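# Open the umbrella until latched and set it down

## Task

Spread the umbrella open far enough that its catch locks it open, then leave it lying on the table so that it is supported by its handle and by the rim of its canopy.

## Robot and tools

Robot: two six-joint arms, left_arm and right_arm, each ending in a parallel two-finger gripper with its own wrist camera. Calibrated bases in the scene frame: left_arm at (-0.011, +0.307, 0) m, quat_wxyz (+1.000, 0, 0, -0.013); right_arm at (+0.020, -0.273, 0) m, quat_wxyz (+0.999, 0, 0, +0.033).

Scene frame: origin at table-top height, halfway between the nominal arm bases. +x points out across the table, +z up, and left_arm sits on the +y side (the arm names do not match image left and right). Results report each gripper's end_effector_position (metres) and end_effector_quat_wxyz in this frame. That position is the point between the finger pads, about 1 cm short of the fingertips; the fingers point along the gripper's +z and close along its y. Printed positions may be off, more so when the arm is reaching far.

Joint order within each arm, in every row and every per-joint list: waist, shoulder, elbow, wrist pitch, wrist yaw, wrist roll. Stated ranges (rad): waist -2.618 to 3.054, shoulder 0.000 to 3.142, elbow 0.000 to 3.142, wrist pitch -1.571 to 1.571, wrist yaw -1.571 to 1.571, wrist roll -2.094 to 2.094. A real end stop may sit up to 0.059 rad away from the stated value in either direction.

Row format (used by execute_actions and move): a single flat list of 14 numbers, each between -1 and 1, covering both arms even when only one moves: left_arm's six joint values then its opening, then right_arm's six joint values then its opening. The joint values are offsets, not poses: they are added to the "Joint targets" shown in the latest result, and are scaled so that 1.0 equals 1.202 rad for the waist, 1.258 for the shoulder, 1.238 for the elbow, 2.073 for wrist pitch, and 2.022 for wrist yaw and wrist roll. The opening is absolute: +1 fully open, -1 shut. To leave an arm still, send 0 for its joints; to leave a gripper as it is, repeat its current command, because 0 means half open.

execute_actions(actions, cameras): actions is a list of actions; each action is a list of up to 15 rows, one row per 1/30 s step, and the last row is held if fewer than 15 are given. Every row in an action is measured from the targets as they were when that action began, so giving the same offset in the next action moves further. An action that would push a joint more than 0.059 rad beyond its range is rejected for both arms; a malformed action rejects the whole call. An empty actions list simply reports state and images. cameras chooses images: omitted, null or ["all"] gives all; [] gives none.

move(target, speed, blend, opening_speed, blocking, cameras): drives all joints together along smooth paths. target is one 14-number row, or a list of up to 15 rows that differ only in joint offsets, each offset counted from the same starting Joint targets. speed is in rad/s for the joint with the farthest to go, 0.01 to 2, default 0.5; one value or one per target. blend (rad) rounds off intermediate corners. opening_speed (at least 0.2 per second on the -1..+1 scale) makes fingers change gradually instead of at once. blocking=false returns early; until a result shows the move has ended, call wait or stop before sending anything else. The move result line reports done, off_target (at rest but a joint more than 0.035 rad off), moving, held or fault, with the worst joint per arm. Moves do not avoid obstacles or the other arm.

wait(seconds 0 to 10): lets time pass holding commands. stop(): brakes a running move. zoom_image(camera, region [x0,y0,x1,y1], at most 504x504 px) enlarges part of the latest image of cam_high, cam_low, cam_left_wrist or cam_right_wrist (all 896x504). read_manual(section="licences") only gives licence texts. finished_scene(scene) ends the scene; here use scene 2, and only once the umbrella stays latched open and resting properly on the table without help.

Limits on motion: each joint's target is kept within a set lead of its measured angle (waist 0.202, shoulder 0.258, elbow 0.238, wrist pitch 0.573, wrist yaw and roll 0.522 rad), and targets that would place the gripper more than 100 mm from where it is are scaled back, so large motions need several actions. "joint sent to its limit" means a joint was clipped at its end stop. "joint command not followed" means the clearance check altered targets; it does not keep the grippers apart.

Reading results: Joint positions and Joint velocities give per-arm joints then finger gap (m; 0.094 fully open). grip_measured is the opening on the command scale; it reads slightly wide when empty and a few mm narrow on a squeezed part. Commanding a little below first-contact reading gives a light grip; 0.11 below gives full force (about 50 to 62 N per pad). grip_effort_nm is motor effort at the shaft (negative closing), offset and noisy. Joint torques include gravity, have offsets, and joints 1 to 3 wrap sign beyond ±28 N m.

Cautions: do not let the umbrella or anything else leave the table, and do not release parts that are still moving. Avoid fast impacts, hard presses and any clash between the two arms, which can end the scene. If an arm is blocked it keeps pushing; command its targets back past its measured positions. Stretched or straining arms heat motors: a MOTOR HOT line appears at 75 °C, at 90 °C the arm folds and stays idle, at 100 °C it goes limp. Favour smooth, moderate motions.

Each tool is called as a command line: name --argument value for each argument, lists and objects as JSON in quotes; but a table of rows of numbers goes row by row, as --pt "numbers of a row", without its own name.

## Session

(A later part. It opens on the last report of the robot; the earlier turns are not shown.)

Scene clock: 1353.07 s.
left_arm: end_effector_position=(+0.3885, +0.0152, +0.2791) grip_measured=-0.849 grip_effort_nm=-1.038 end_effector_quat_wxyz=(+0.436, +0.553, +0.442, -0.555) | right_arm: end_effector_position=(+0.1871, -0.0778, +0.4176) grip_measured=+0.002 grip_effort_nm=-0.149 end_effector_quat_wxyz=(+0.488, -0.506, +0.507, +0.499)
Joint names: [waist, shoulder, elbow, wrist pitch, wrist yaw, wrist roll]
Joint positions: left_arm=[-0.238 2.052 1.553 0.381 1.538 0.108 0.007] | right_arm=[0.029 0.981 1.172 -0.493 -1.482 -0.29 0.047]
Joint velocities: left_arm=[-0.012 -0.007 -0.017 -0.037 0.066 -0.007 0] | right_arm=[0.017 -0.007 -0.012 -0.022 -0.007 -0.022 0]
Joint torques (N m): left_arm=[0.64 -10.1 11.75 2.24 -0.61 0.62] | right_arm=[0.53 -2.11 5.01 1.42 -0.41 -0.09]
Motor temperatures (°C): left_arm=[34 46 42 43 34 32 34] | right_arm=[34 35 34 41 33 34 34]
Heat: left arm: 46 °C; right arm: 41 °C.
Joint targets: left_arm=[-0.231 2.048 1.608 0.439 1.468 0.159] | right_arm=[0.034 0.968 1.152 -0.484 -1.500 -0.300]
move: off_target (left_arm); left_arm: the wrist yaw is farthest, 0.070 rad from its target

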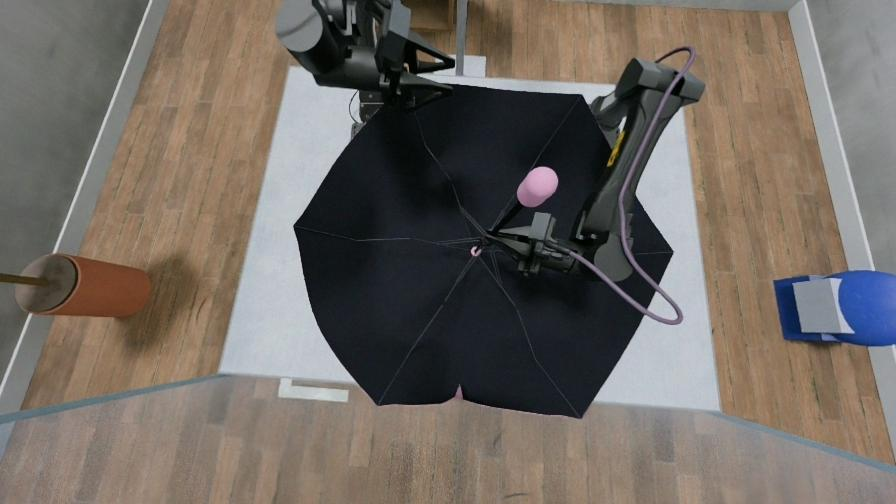

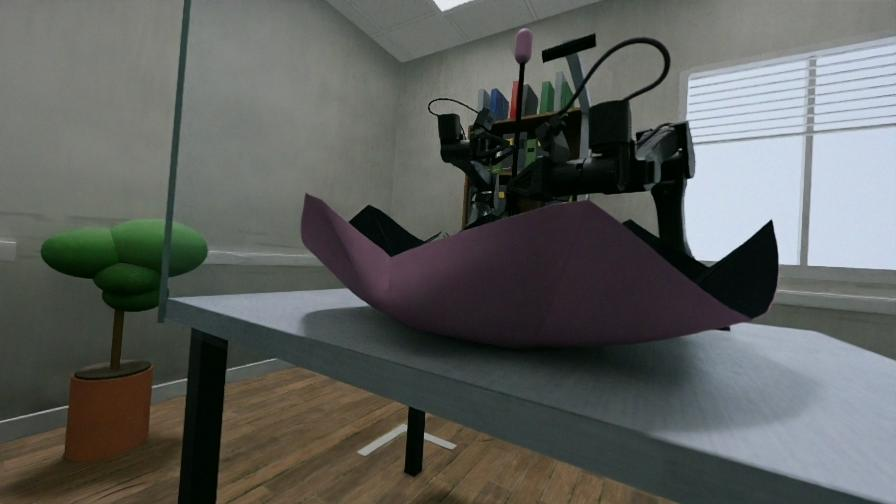

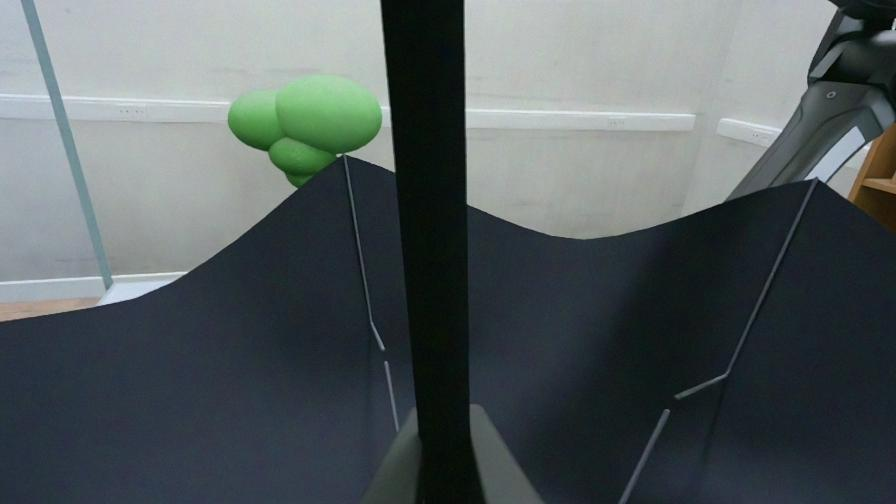

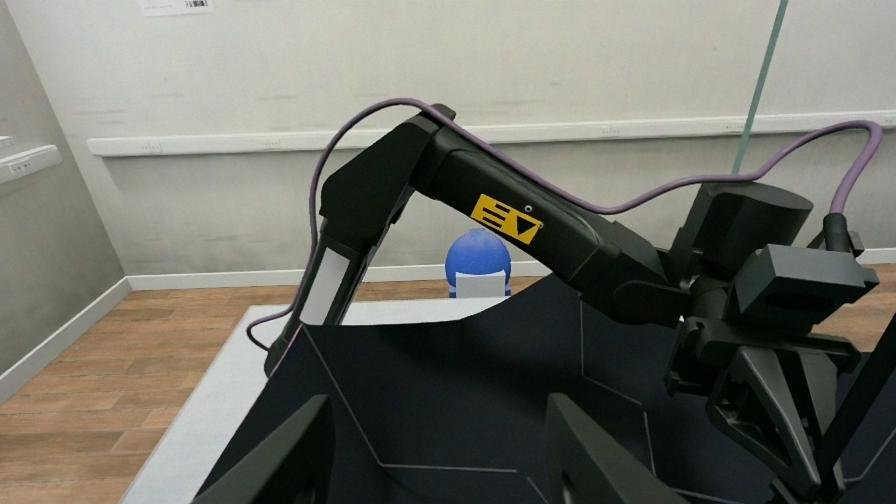

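move --pt "-0.005 -0.0111 -0.1042 0.0825 0.0158 -0.0786 -0.95 0 0 0 0 0 0 0" --pt "-0.0133 -0.101 -0.2375 0.1076 -0.0781 -0.0786 -0.95 0 0 0 0 0 0 0" --pt "-0.0324 -0.1797 -0.3473 0.1254 -0.1746 -0.0786 -0.95 0 0 0 0 0 0 0" --speed 0.2 --blend 0.03

Scene clock: 1407.90 s.
left_arm: end_effector_position=(+0.3818, +0.0139, +0.2634) grip_measured=-0.850 grip_effort_nm=-1.033 end_effector_quat_wxyz=(+0.516, +0.476, +0.525, -0.480) | right_arm: end_effector_position=(+0.1871, -0.0778, +0.4176) grip_measured=+0.002 grip_effort_nm=-0.144 end_effector_quat_wxyz=(+0.488, -0.506, +0.507, +0.499)
Joint names: [waist, shoulder, elbow, wrist pitch, wrist yaw, wrist roll]
Joint positions: left_arm=[-0.273 1.861 1.187 0.66 1.187 0 0.007] | right_arm=[0.029 0.981 1.172 -0.493 -1.482 -0.29 0.047]
Joint velocities: left_arm=[-0.007 0.002 -0.012 0.081 -0.007 -0.007 -0.001] | right_arm=[-0.017 -0.002 -0.007 -0.125 -0.051 -0.007 0]
Joint torques (N m): left_arm=[0.27 -11.32 6.34 2.29 -0.7 0.04] | right_arm=[0.5 -2.14 5.04 1.42 -0.39 -0.08]
Motor temperatures (°C): left_arm=[34 45 44 46 34 32 35] | right_arm=[34 34 34 41 33 34 34]
Heat: left arm: 46 °C; right arm: 41 °C.
Joint targets: left_arm=[-0.270 1.821 1.178 0.699 1.115 0.000] | right_arm=[0.034 0.968 1.152 -0.484 -1.500 -0.300]
move: off_target (left_arm); left_arm: the wrist yaw is farthest, 0.072 rad from its target

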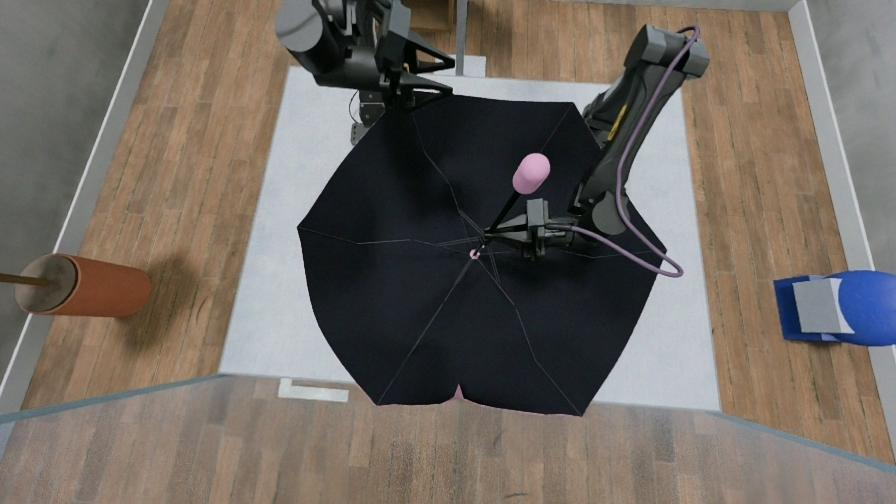

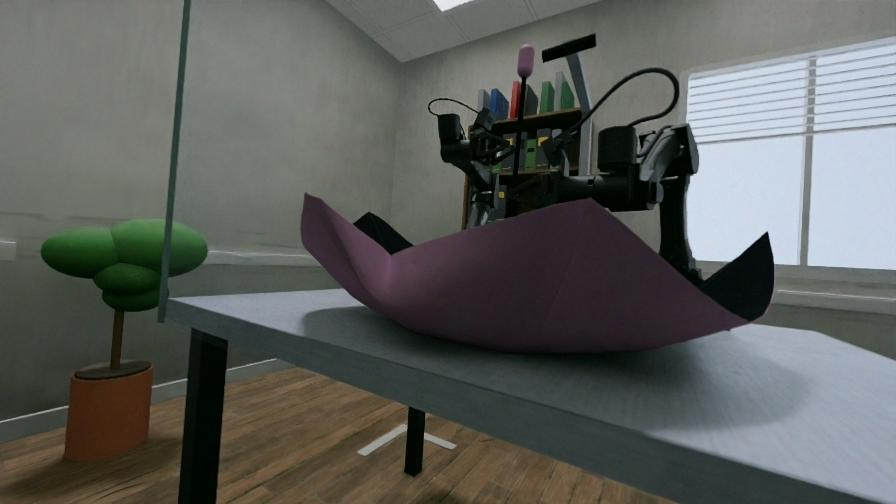

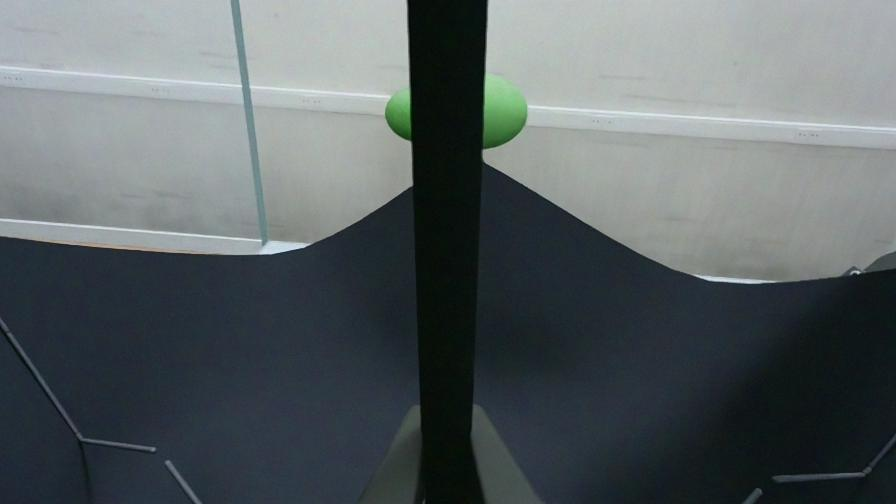

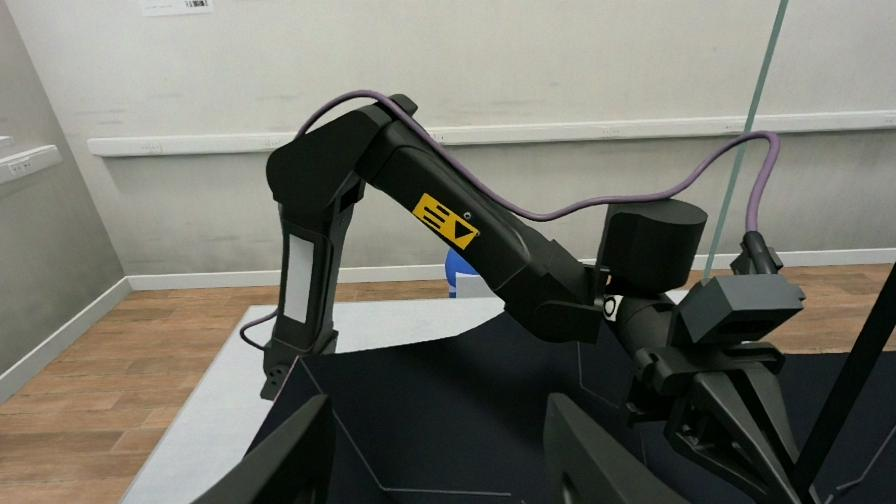

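move --target '[0, -0.0219, 0.0435, -0.0391, 0, 0, -0.95, 0, 0, 0, 0, 0, 0, 0]' --speed 0.15

Scene clock: 1412.10 s.
left_arm: end_effector_position=(+0.3804, +0.0155, +0.2689) grip_measured=-0.851 grip_effort_nm=-1.038 end_effector_quat_wxyz=(+0.513, +0.468, +0.537, -0.479) | right_arm: end_effector_position=(+0.1871, -0.0778, +0.4176) grip_measured=+0.002 grip_effort_nm=-0.144 end_effector_quat_wxyz=(+0.488, -0.506, +0.507, +0.499)
Joint names: [waist, shoulder, elbow, wrist pitch, wrist yaw, wrist roll]
Joint positions: left_arm=[-0.273 1.832 1.187 0.608 1.171 0 0.007] | right_arm=[0.029 0.981 1.172 -0.493 -1.482 -0.29 0.047]
Joint velocities: left_arm=[-0.002 -0.007 0.012 -0.081 -0.007 -0.022 -0.001] | right_arm=[-0.017 0.012 0.007 -0.037 0.007 -0.037 0]
Joint torques (N m): left_arm=[0.29 -11.06 10.82 2 -0.51 0.05] | right_arm=[0.54 -2.11 5.08 1.42 -0.4 -0.08]
Motor temperatures (°C): left_arm=[34 45 44 46 34 32 35] | right_arm=[34 34 34 41 33 34 34]
Heat: left arm: 46 °C; right arm: 41 °C.
Joint targets: left_arm=[-0.270 1.794 1.232 0.618 1.115 0.001] | right_arm=[0.034 0.968 1.152 -0.484 -1.500 -0.300]
move: off_target (left_arm); left_arm: the wrist yaw is farthest, 0.056 rad from its target

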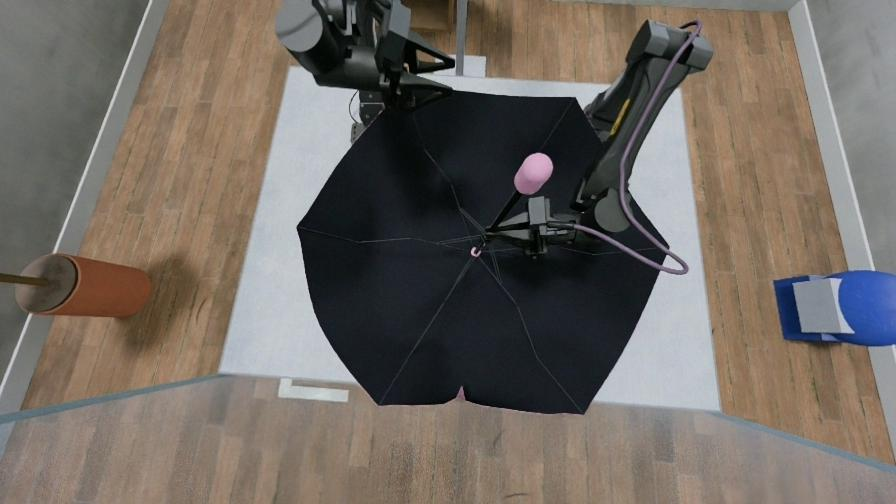

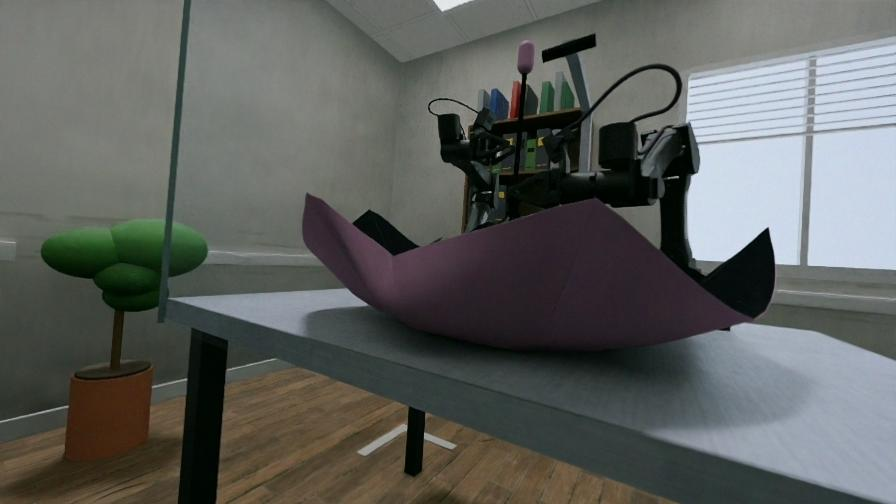

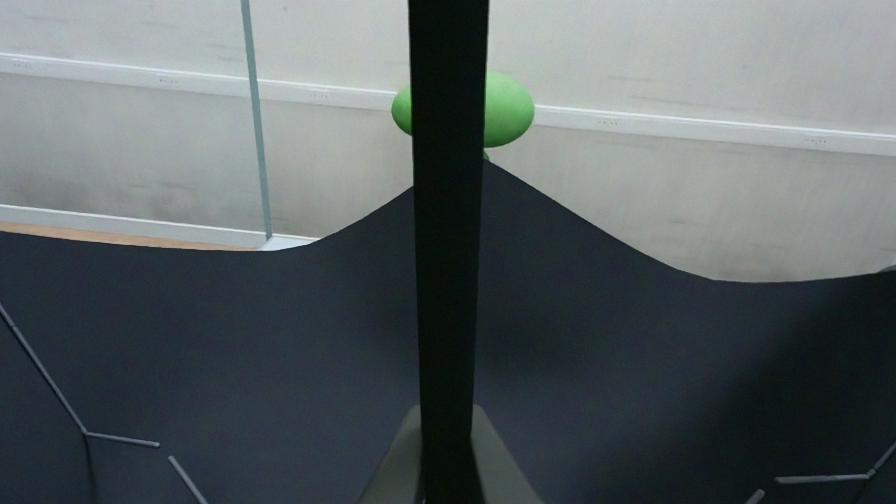

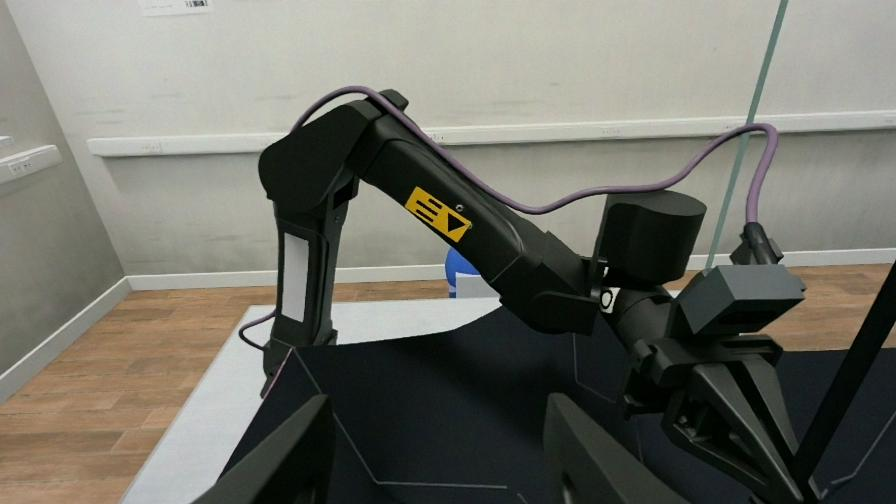

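move --target '[0, -0.0219, 0.0435, -0.0391, 0, 0, -0.95, 0, 0, 0, 0, 0, 0, 0]' --speed 0.15

Scene clock: 1421.97 s.
left_arm: end_effector_position=(+0.3818, +0.0154, +0.2854) grip_measured=-0.851 grip_effort_nm=-1.038 end_effector_quat_wxyz=(+0.505, +0.462, +0.547, -0.483) | right_arm: end_effector_position=(+0.1871, -0.0778, +0.4177) grip_measured=+0.002 grip_effort_nm=-0.149 end_effector_quat_wxyz=(+0.488, -0.506, +0.507, +0.499)
Joint names: [waist, shoulder, elbow, wrist pitch, wrist yaw, wrist roll]
Joint positions: left_arm=[-0.273 1.808 1.239 0.508 1.166 -0.006 0.007] | right_arm=[0.029 0.981 1.172 -0.493 -1.482 -0.29 0.047]
Joint velocities: left_arm=[0.017 -0.007 0.007 -0.007 0.007 -0.081 0] | right_arm=[0.002 -0.022 -0.007 0.051 0.007 -0.007 0]
Joint torques (N m): left_arm=[0.28 -11.25 11.14 2.21 -0.46 0.11] | right_arm=[0.54 -2.11 5.05 1.42 -0.38 -0.09]
Motor temperatures (°C): left_arm=[34 44 45 45 34 32 35] | right_arm=[34 34 34 41 33 34 34]
Heat: left arm: 45 °C; right arm: 41 °C.
Joint targets: left_arm=[-0.270 1.766 1.286 0.537 1.115 0.000] | right_arm=[0.034 0.968 1.152 -0.484 -1.500 -0.300]
move: off_target (left_arm); left_arm: the wrist yaw is farthest, 0.051 rad from its target

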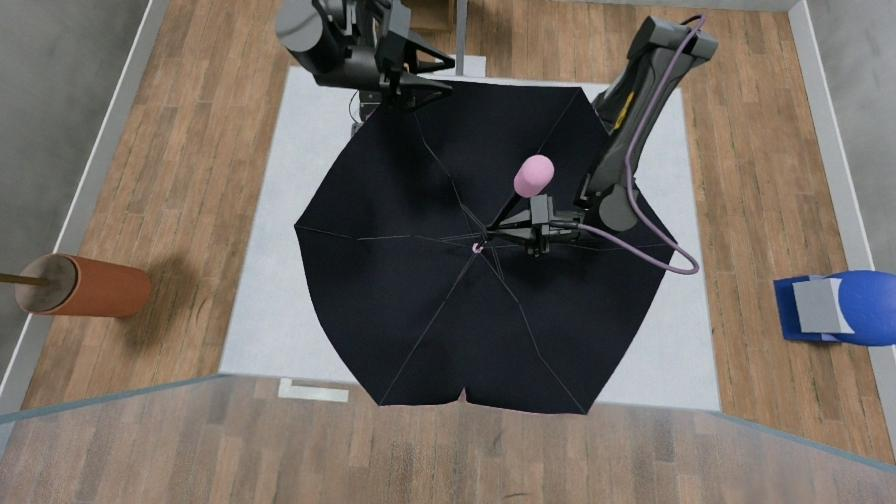

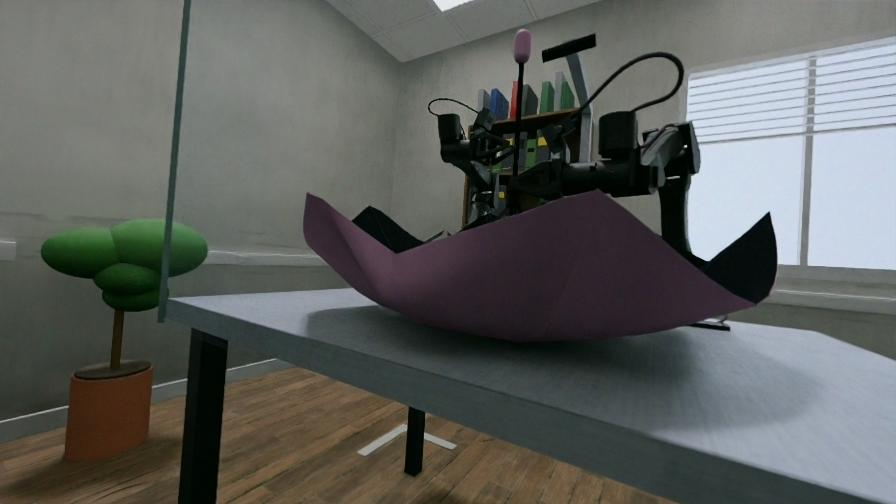

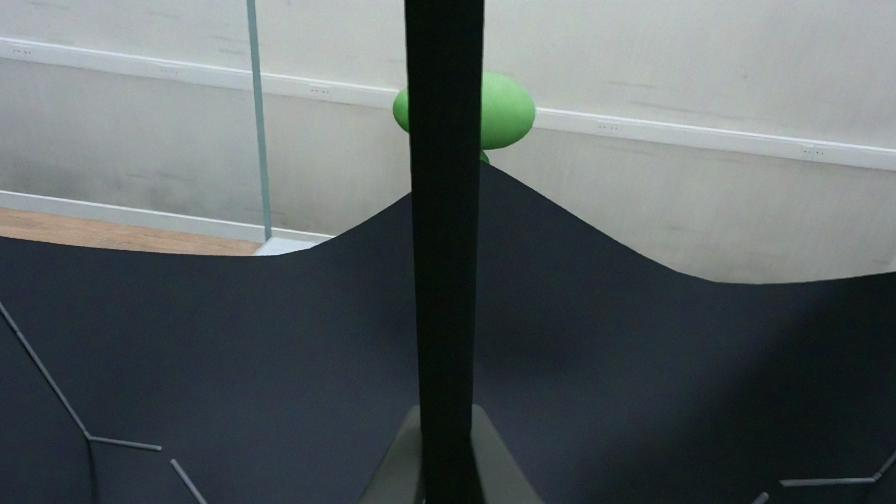

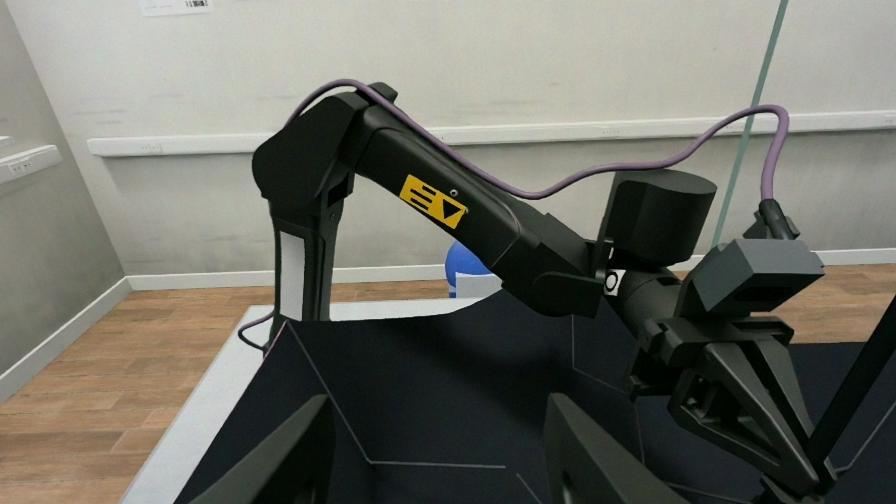

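move --target '[-0.0191, 0.1065, 0.1955, -0.0314, -0.0074, 0.0495, -0.95, -0.8594, 0.0254, 0.2803, -0.4901, 0.7418, 0.1484, 0]' --speed 0.5

Scene clock: 1451.37 s.
left_arm: end_effector_position=(+0.3927, -0.0044, +0.3144) grip_measured=-0.850 grip_effort_nm=-1.033 end_effector_quat_wxyz=(+0.493, +0.489, +0.522, -0.495) | right_arm: end_effector_position=(+0.1425, -0.4306, +0.2945) grip_measured=+0.002 grip_effort_nm=-0.159 end_effector_quat_wxyz=(+0.249, +0.424, +0.863, -0.119)
Joint names: [waist, shoulder, elbow, wrist pitch, wrist yaw, wrist roll]
Joint positions: left_arm=[-0.299 1.885 1.46 0.357 1.215 0.029 0.007] | right_arm=[-0.994 0.998 1.47 -1.484 -0.013 -0.01 0.047]
Joint velocities: left_arm=[-0.007 -0.002 -0.012 0.007 -0.051 -0.066 0] | right_arm=[-0.002 -0.002 0.007 -0.051 0.051 0.007 -0.001]
Joint torques (N m): left_arm=[0.54 -7.73 13.04 3.07 -1.08 0.86] | right_arm=[-0.55 -0.2 8.29 1.13 0.13 0.12]
Motor temperatures (°C): left_arm=[34 45 44 49 34 32 35] | right_arm=[34 34 34 41 33 34 34]
Heat: left arm: 49 °C; right arm: 41 °C.
Joint targets: left_arm=[-0.293 1.900 1.528 0.472 1.100 0.100] | right_arm=[-0.999 1.000 1.499 -1.500 0.000 0.000]
move: off_target (left_arm); left_arm: the wrist pitch is farthest, 0.115 rad from its target

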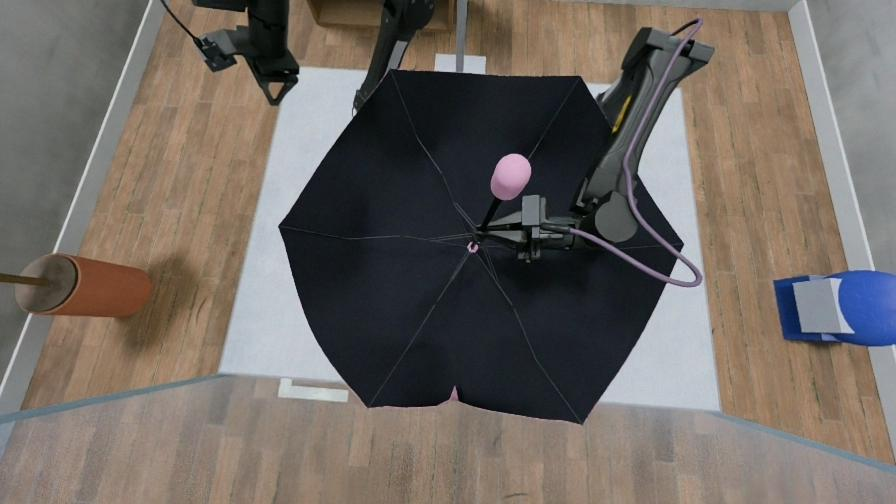

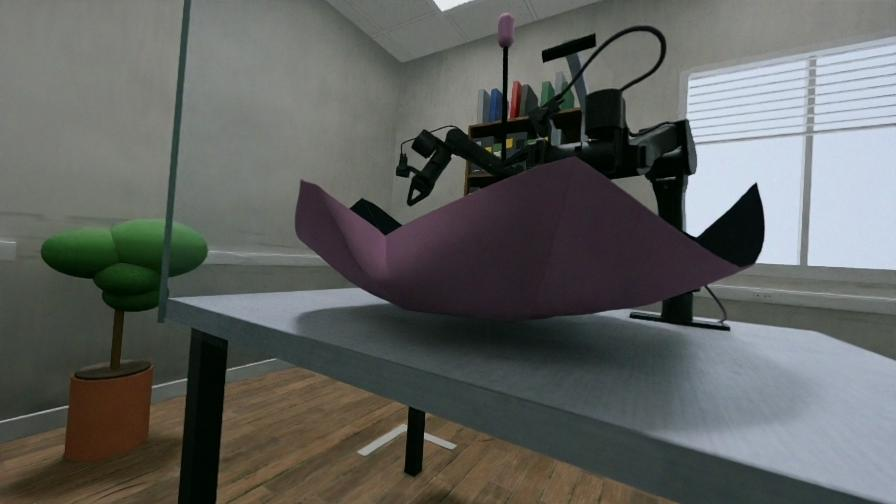

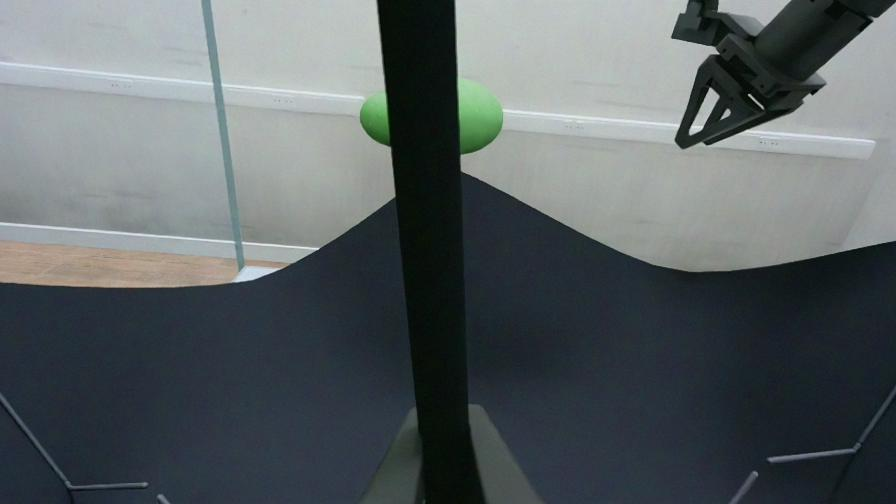

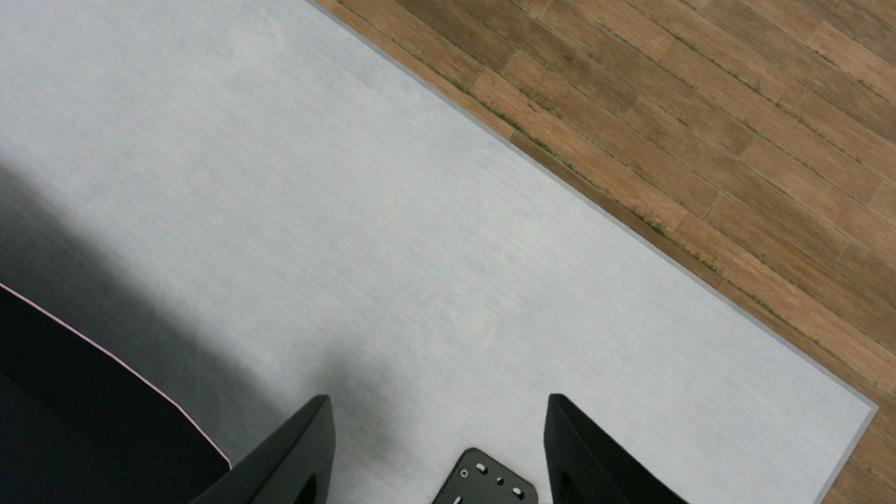

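zoom_image --camera "cam_high" --region '[540, 20, 740, 180]'

zoom_image --camera "cam_high" --region '[330, 0, 500, 130]'

zoom_image --camera "cam_low" --region '[560, 140, 800, 350]'

Scaled by 2.520 from the camera's 896x504 image, which has a finer 1280x720 frame.

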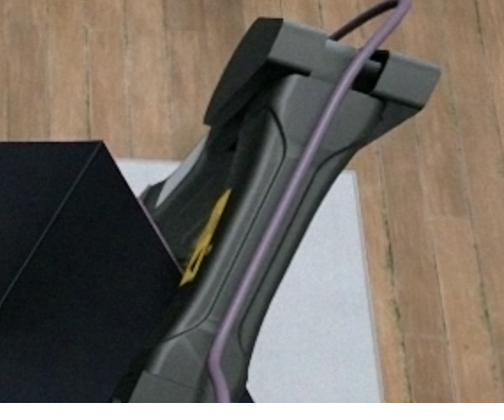

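Scaled by 2.965 from the camera's 896x504 image, which has a finer 1280x720 frame.

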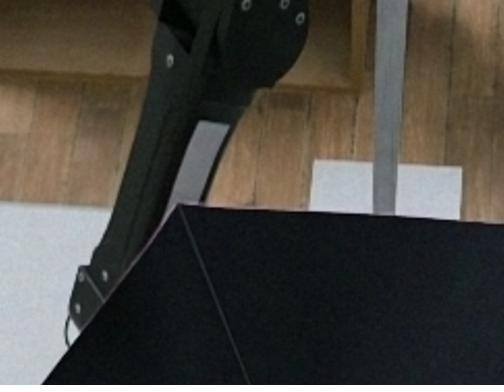

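Scaled by 2.100 from the camera's 896x504 image, which has a finer 1280x720 frame.

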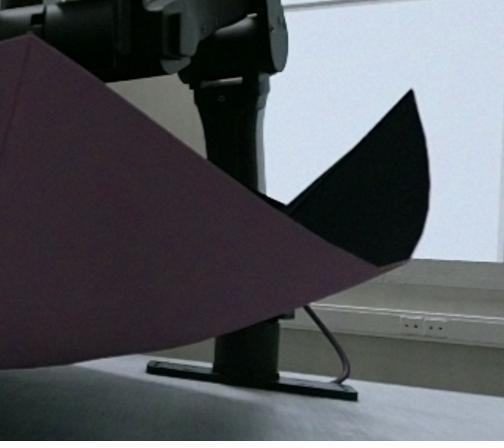

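move --target '[0, 0, 0, 0, 0, 0, -0.95, 0.5815, -0.0254, -0.2803, 0.4901, -0.7418, -0.1484, 0]' --speed 0.5

Scene clock: 1489.70 s.
left_arm: end_effector_position=(+0.3927, -0.0044, +0.3144) grip_measured=-0.850 grip_effort_nm=-1.038 end_effector_quat_wxyz=(+0.493, +0.489, +0.522, -0.495) | right_arm: end_effector_position=(+0.2421, -0.1434, +0.4173) grip_measured=+0.002 grip_effort_nm=-0.149 end_effector_quat_wxyz=(+0.563, -0.414, +0.585, +0.411)
Joint names: [waist, shoulder, elbow, wrist pitch, wrist yaw, wrist roll]
Joint positions: left_arm=[-0.299 1.885 1.46 0.357 1.215 0.029 0.007] | right_arm=[-0.305 0.982 1.171 -0.495 -1.481 -0.289 0.047]
Joint velocities: left_arm=[0.002 -0.007 -0.007 -0.037 -0.022 -0.051 0] | right_arm=[0.002 -0.012 0.002 -0.022 -0.022 0.007 0.001]
Joint torques (N m): left_arm=[0.54 -7.71 13.05 3.09 -1.07 0.85] | right_arm=[0.51 -2.18 5.04 1.44 -0.43 -0.09]
Motor temperatures (°C): left_arm=[34 44 48 56 35 33 35] | right_arm=[34 34 35 39 33 34 34]
Heat: left arm: 56 °C; right arm: 39 °C.
Joint targets: left_arm=[-0.293 1.900 1.528 0.472 1.100 0.101] | right_arm=[-0.300 0.968 1.152 -0.484 -1.500 -0.300]
move: off_target (left_arm); left_arm: the wrist pitch is farthest, 0.115 rad from its target

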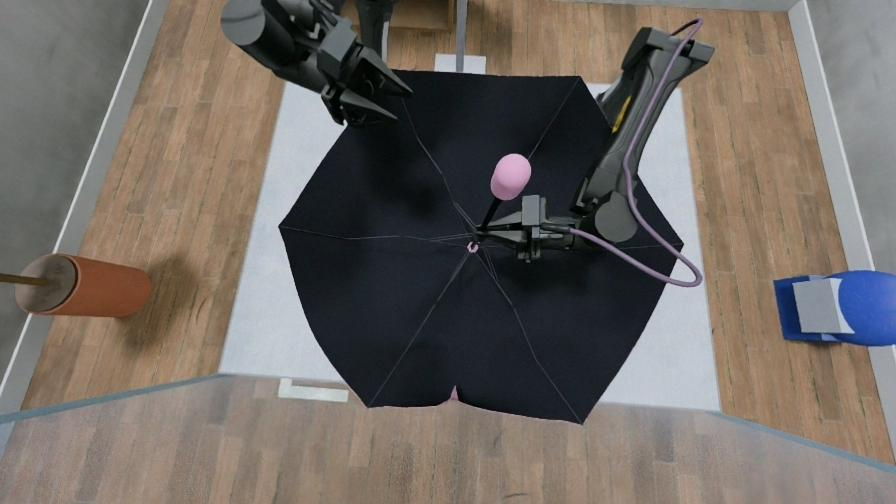

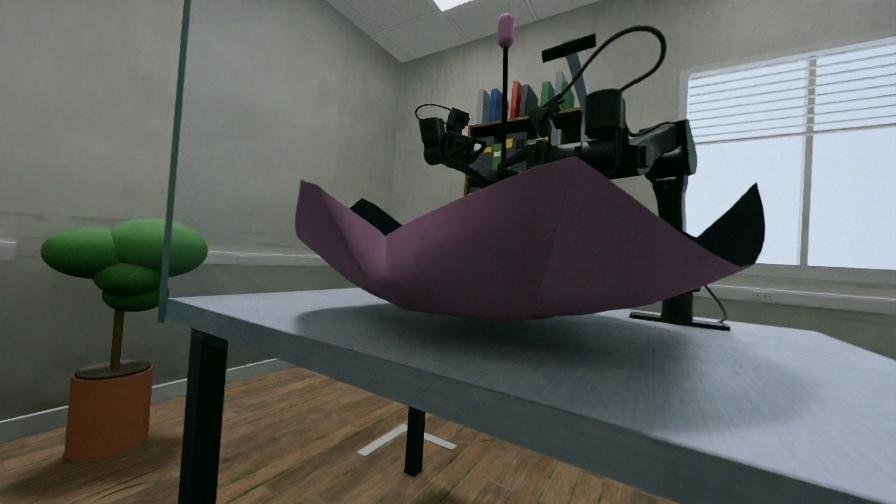

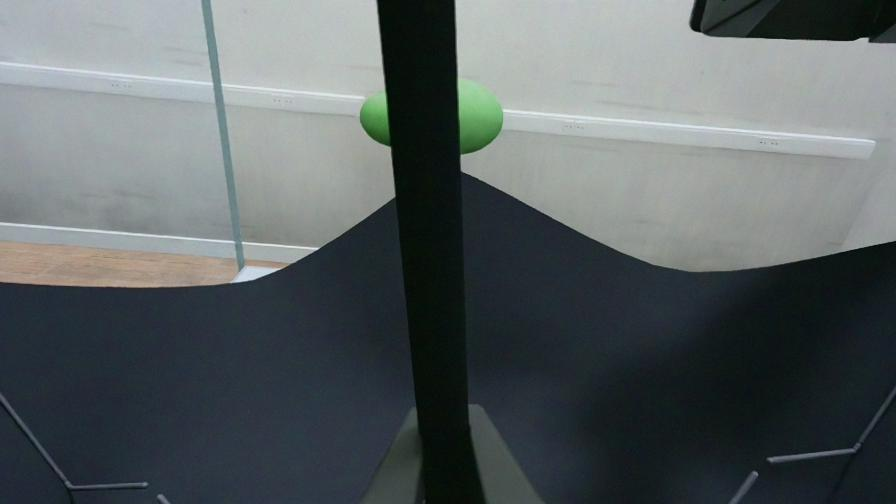

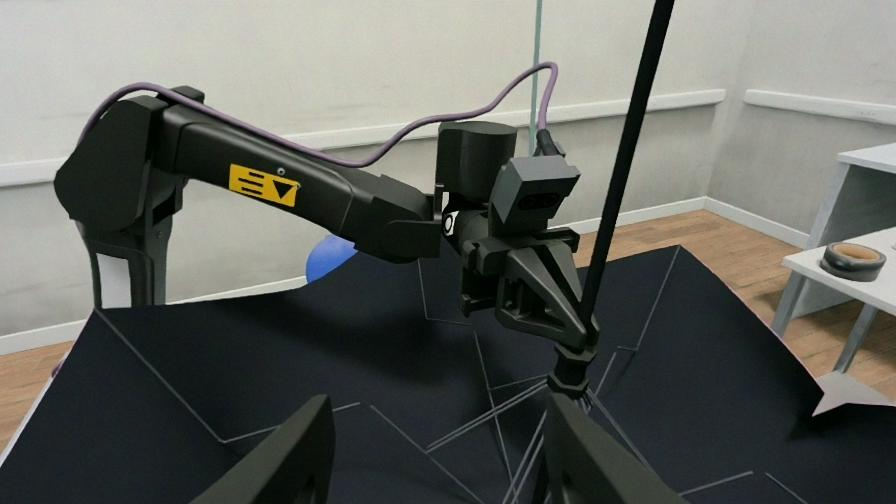

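move --target '[-0.0632, -0.0437, -0.0606, 0.0092, -0.0396, -0.05, -0.95, 0, 0, 0, 0, 0, 0, 0]' --speed 0.2 --cameras '["cam_high", "cam_right_wrist", "cam_left_wrist"]'

Scene clock: 1504.40 s.
left_arm: end_effector_position=(+0.3875, -0.0341, +0.3185) grip_measured=-0.850 grip_effort_nm=-1.038 end_effector_quat_wxyz=(+0.502, +0.474, +0.530, -0.492) | right_arm: end_effector_position=(+0.2420, -0.1433, +0.4174) grip_measured=+0.002 grip_effort_nm=-0.149 end_effector_quat_wxyz=(+0.564, -0.415, +0.584, +0.411)
Joint names: [waist, shoulder, elbow, wrist pitch, wrist yaw, wrist roll]
Joint positions: left_arm=[-0.375 1.885 1.456 0.406 1.105 -0.025 0.007] | right_arm=[-0.305 0.982 1.171 -0.494 -1.482 -0.29 0.047]
Joint velocities: left_arm=[-0.007 -0.012 -0.007 -0.066 -0.081 0.007 0.001] | right_arm=[-0.007 0.002 -0.007 0.037 -0.007 -0.022 -0.001]
Joint torques (N m): left_arm=[0.55 -11.92 7.28 2.85 -0.82 0.34] | right_arm=[0.51 -2.19 5.09 1.42 -0.4 -0.1]
Motor temperatures (°C): left_arm=[34 44 48 57 35 33 35] | right_arm=[34 34 35 40 33 34 34]
Heat: left arm: 57 °C; right arm: 40 °C.
Joint targets: left_arm=[-0.369 1.845 1.453 0.491 1.020 -0.001] | right_arm=[-0.300 0.968 1.152 -0.484 -1.500 -0.300]
move: off_target (left_arm); left_arm: the wrist pitch is farthest, 0.085 rad from its target
Images, in order (width x height): cam_high 896x504, cam_left_wrist 896x504, cam_right_wrist 896x504.

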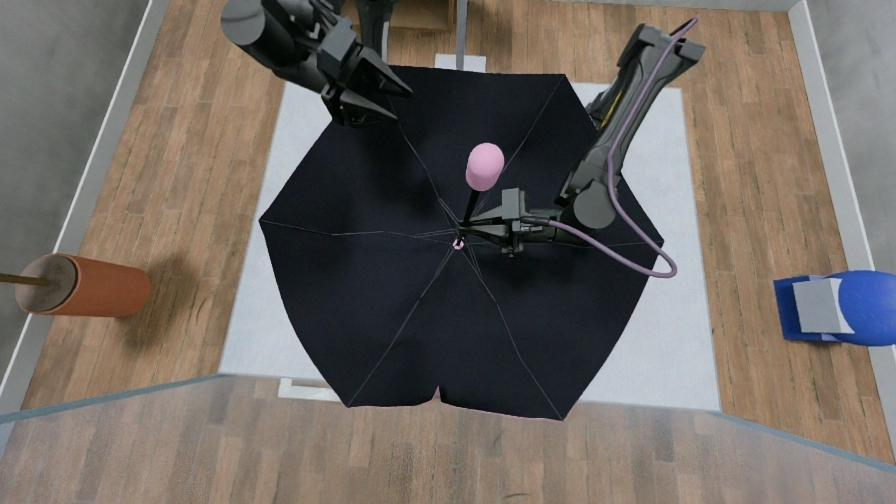

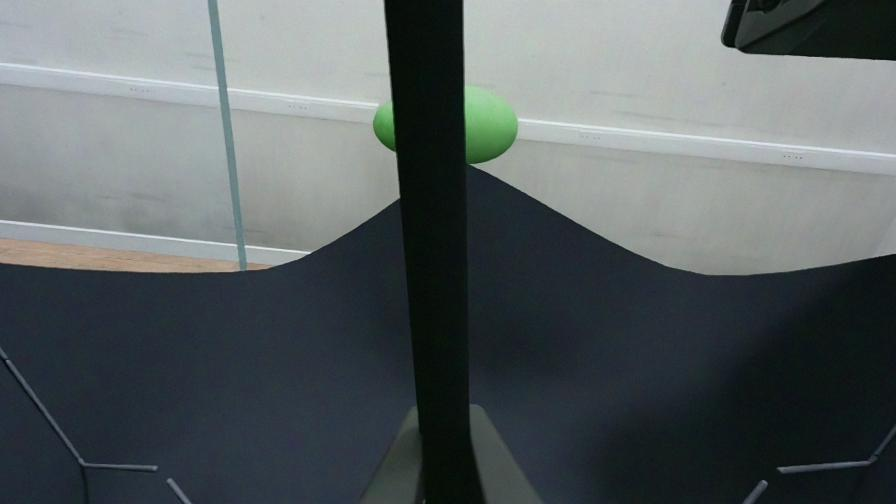

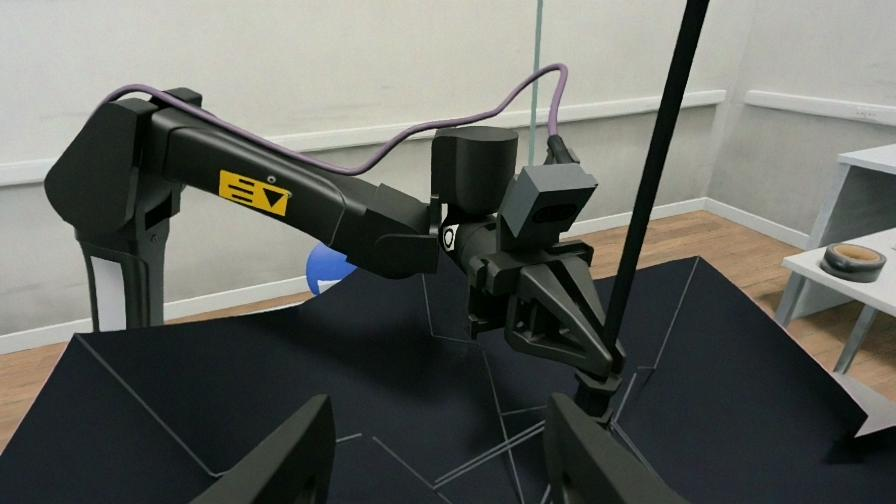

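move --target '[-0.0624, -0.0819, -0.1058, 0.014, -0.1582, 0, -0.95, 0, 0, 0, 0, 0, 0, 0]' --speed 0.25 --cameras '["cam_high", "cam_right_wrist", "cam_left_wrist"]'

Scene clock: 1508.33 s.
left_arm: end_effector_position=(+0.3852, -0.0450, +0.3159) grip_measured=-0.851 grip_effort_nm=-1.038 end_effector_quat_wxyz=(+0.547, +0.418, +0.580, -0.436) | right_arm: end_effector_position=(+0.2420, -0.1433, +0.4174) grip_measured=+0.002 grip_effort_nm=-0.144 end_effector_quat_wxyz=(+0.564, -0.415, +0.584, +0.411)
Joint names: [waist, shoulder, elbow, wrist pitch, wrist yaw, wrist roll]
Joint positions: left_arm=[-0.454 1.782 1.323 0.427 0.818 -0.026 0.007] | right_arm=[-0.305 0.982 1.171 -0.493 -1.482 -0.29 0.047]
Joint velocities: left_arm=[-0.007 -0.007 -0.007 -0.066 0.051 0.022 -0.001] | right_arm=[-0.017 -0.007 -0.012 0.022 -0.007 -0.081 -0.001]
Joint torques (N m): left_arm=[0.9 -11.18 7.5 3.09 -1.14 0.33] | right_arm=[0.5 -2.18 5.07 1.42 -0.4 -0.09]
Motor temperatures (°C): left_arm=[34 44 47 56 35 33 35] | right_arm=[34 34 35 40 33 34 34]
Heat: left arm: 56 °C; right arm: 40 °C.
Joint targets: left_arm=[-0.444 1.742 1.322 0.520 0.700 0.000] | right_arm=[-0.300 0.968 1.152 -0.484 -1.500 -0.300]
move: off_target (left_arm); left_arm: the wrist yaw is farthest, 0.118 rad from its target
Images, in order (width x height): cam_high 896x504, cam_left_wrist 896x504, cam_right_wrist 896x504.

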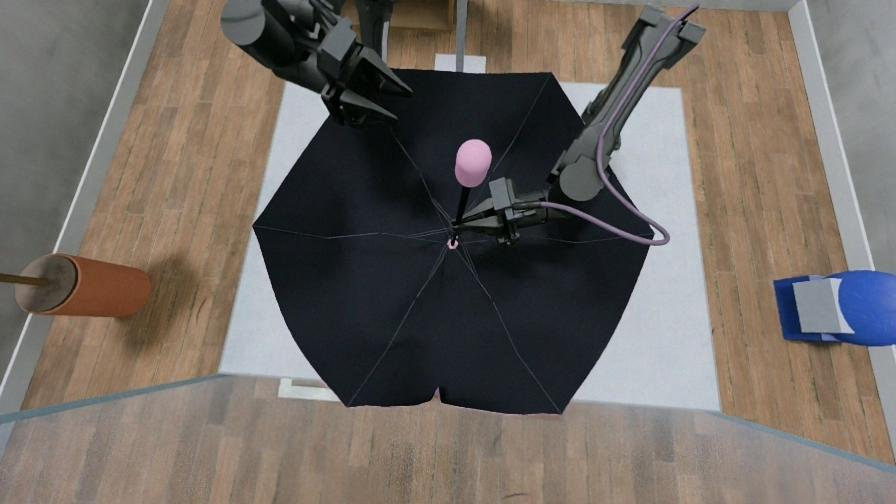

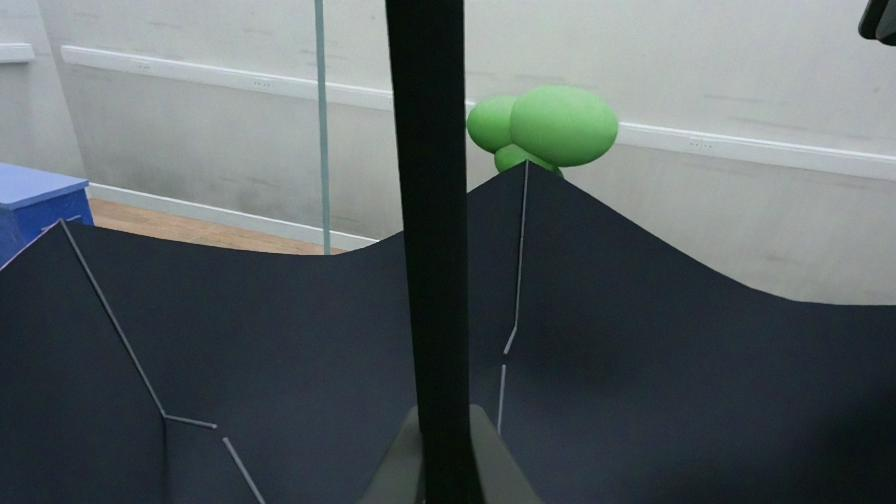

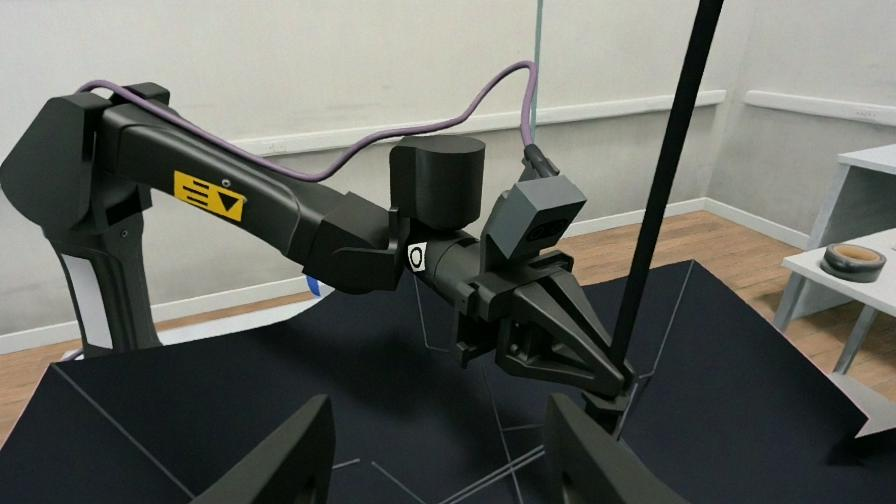

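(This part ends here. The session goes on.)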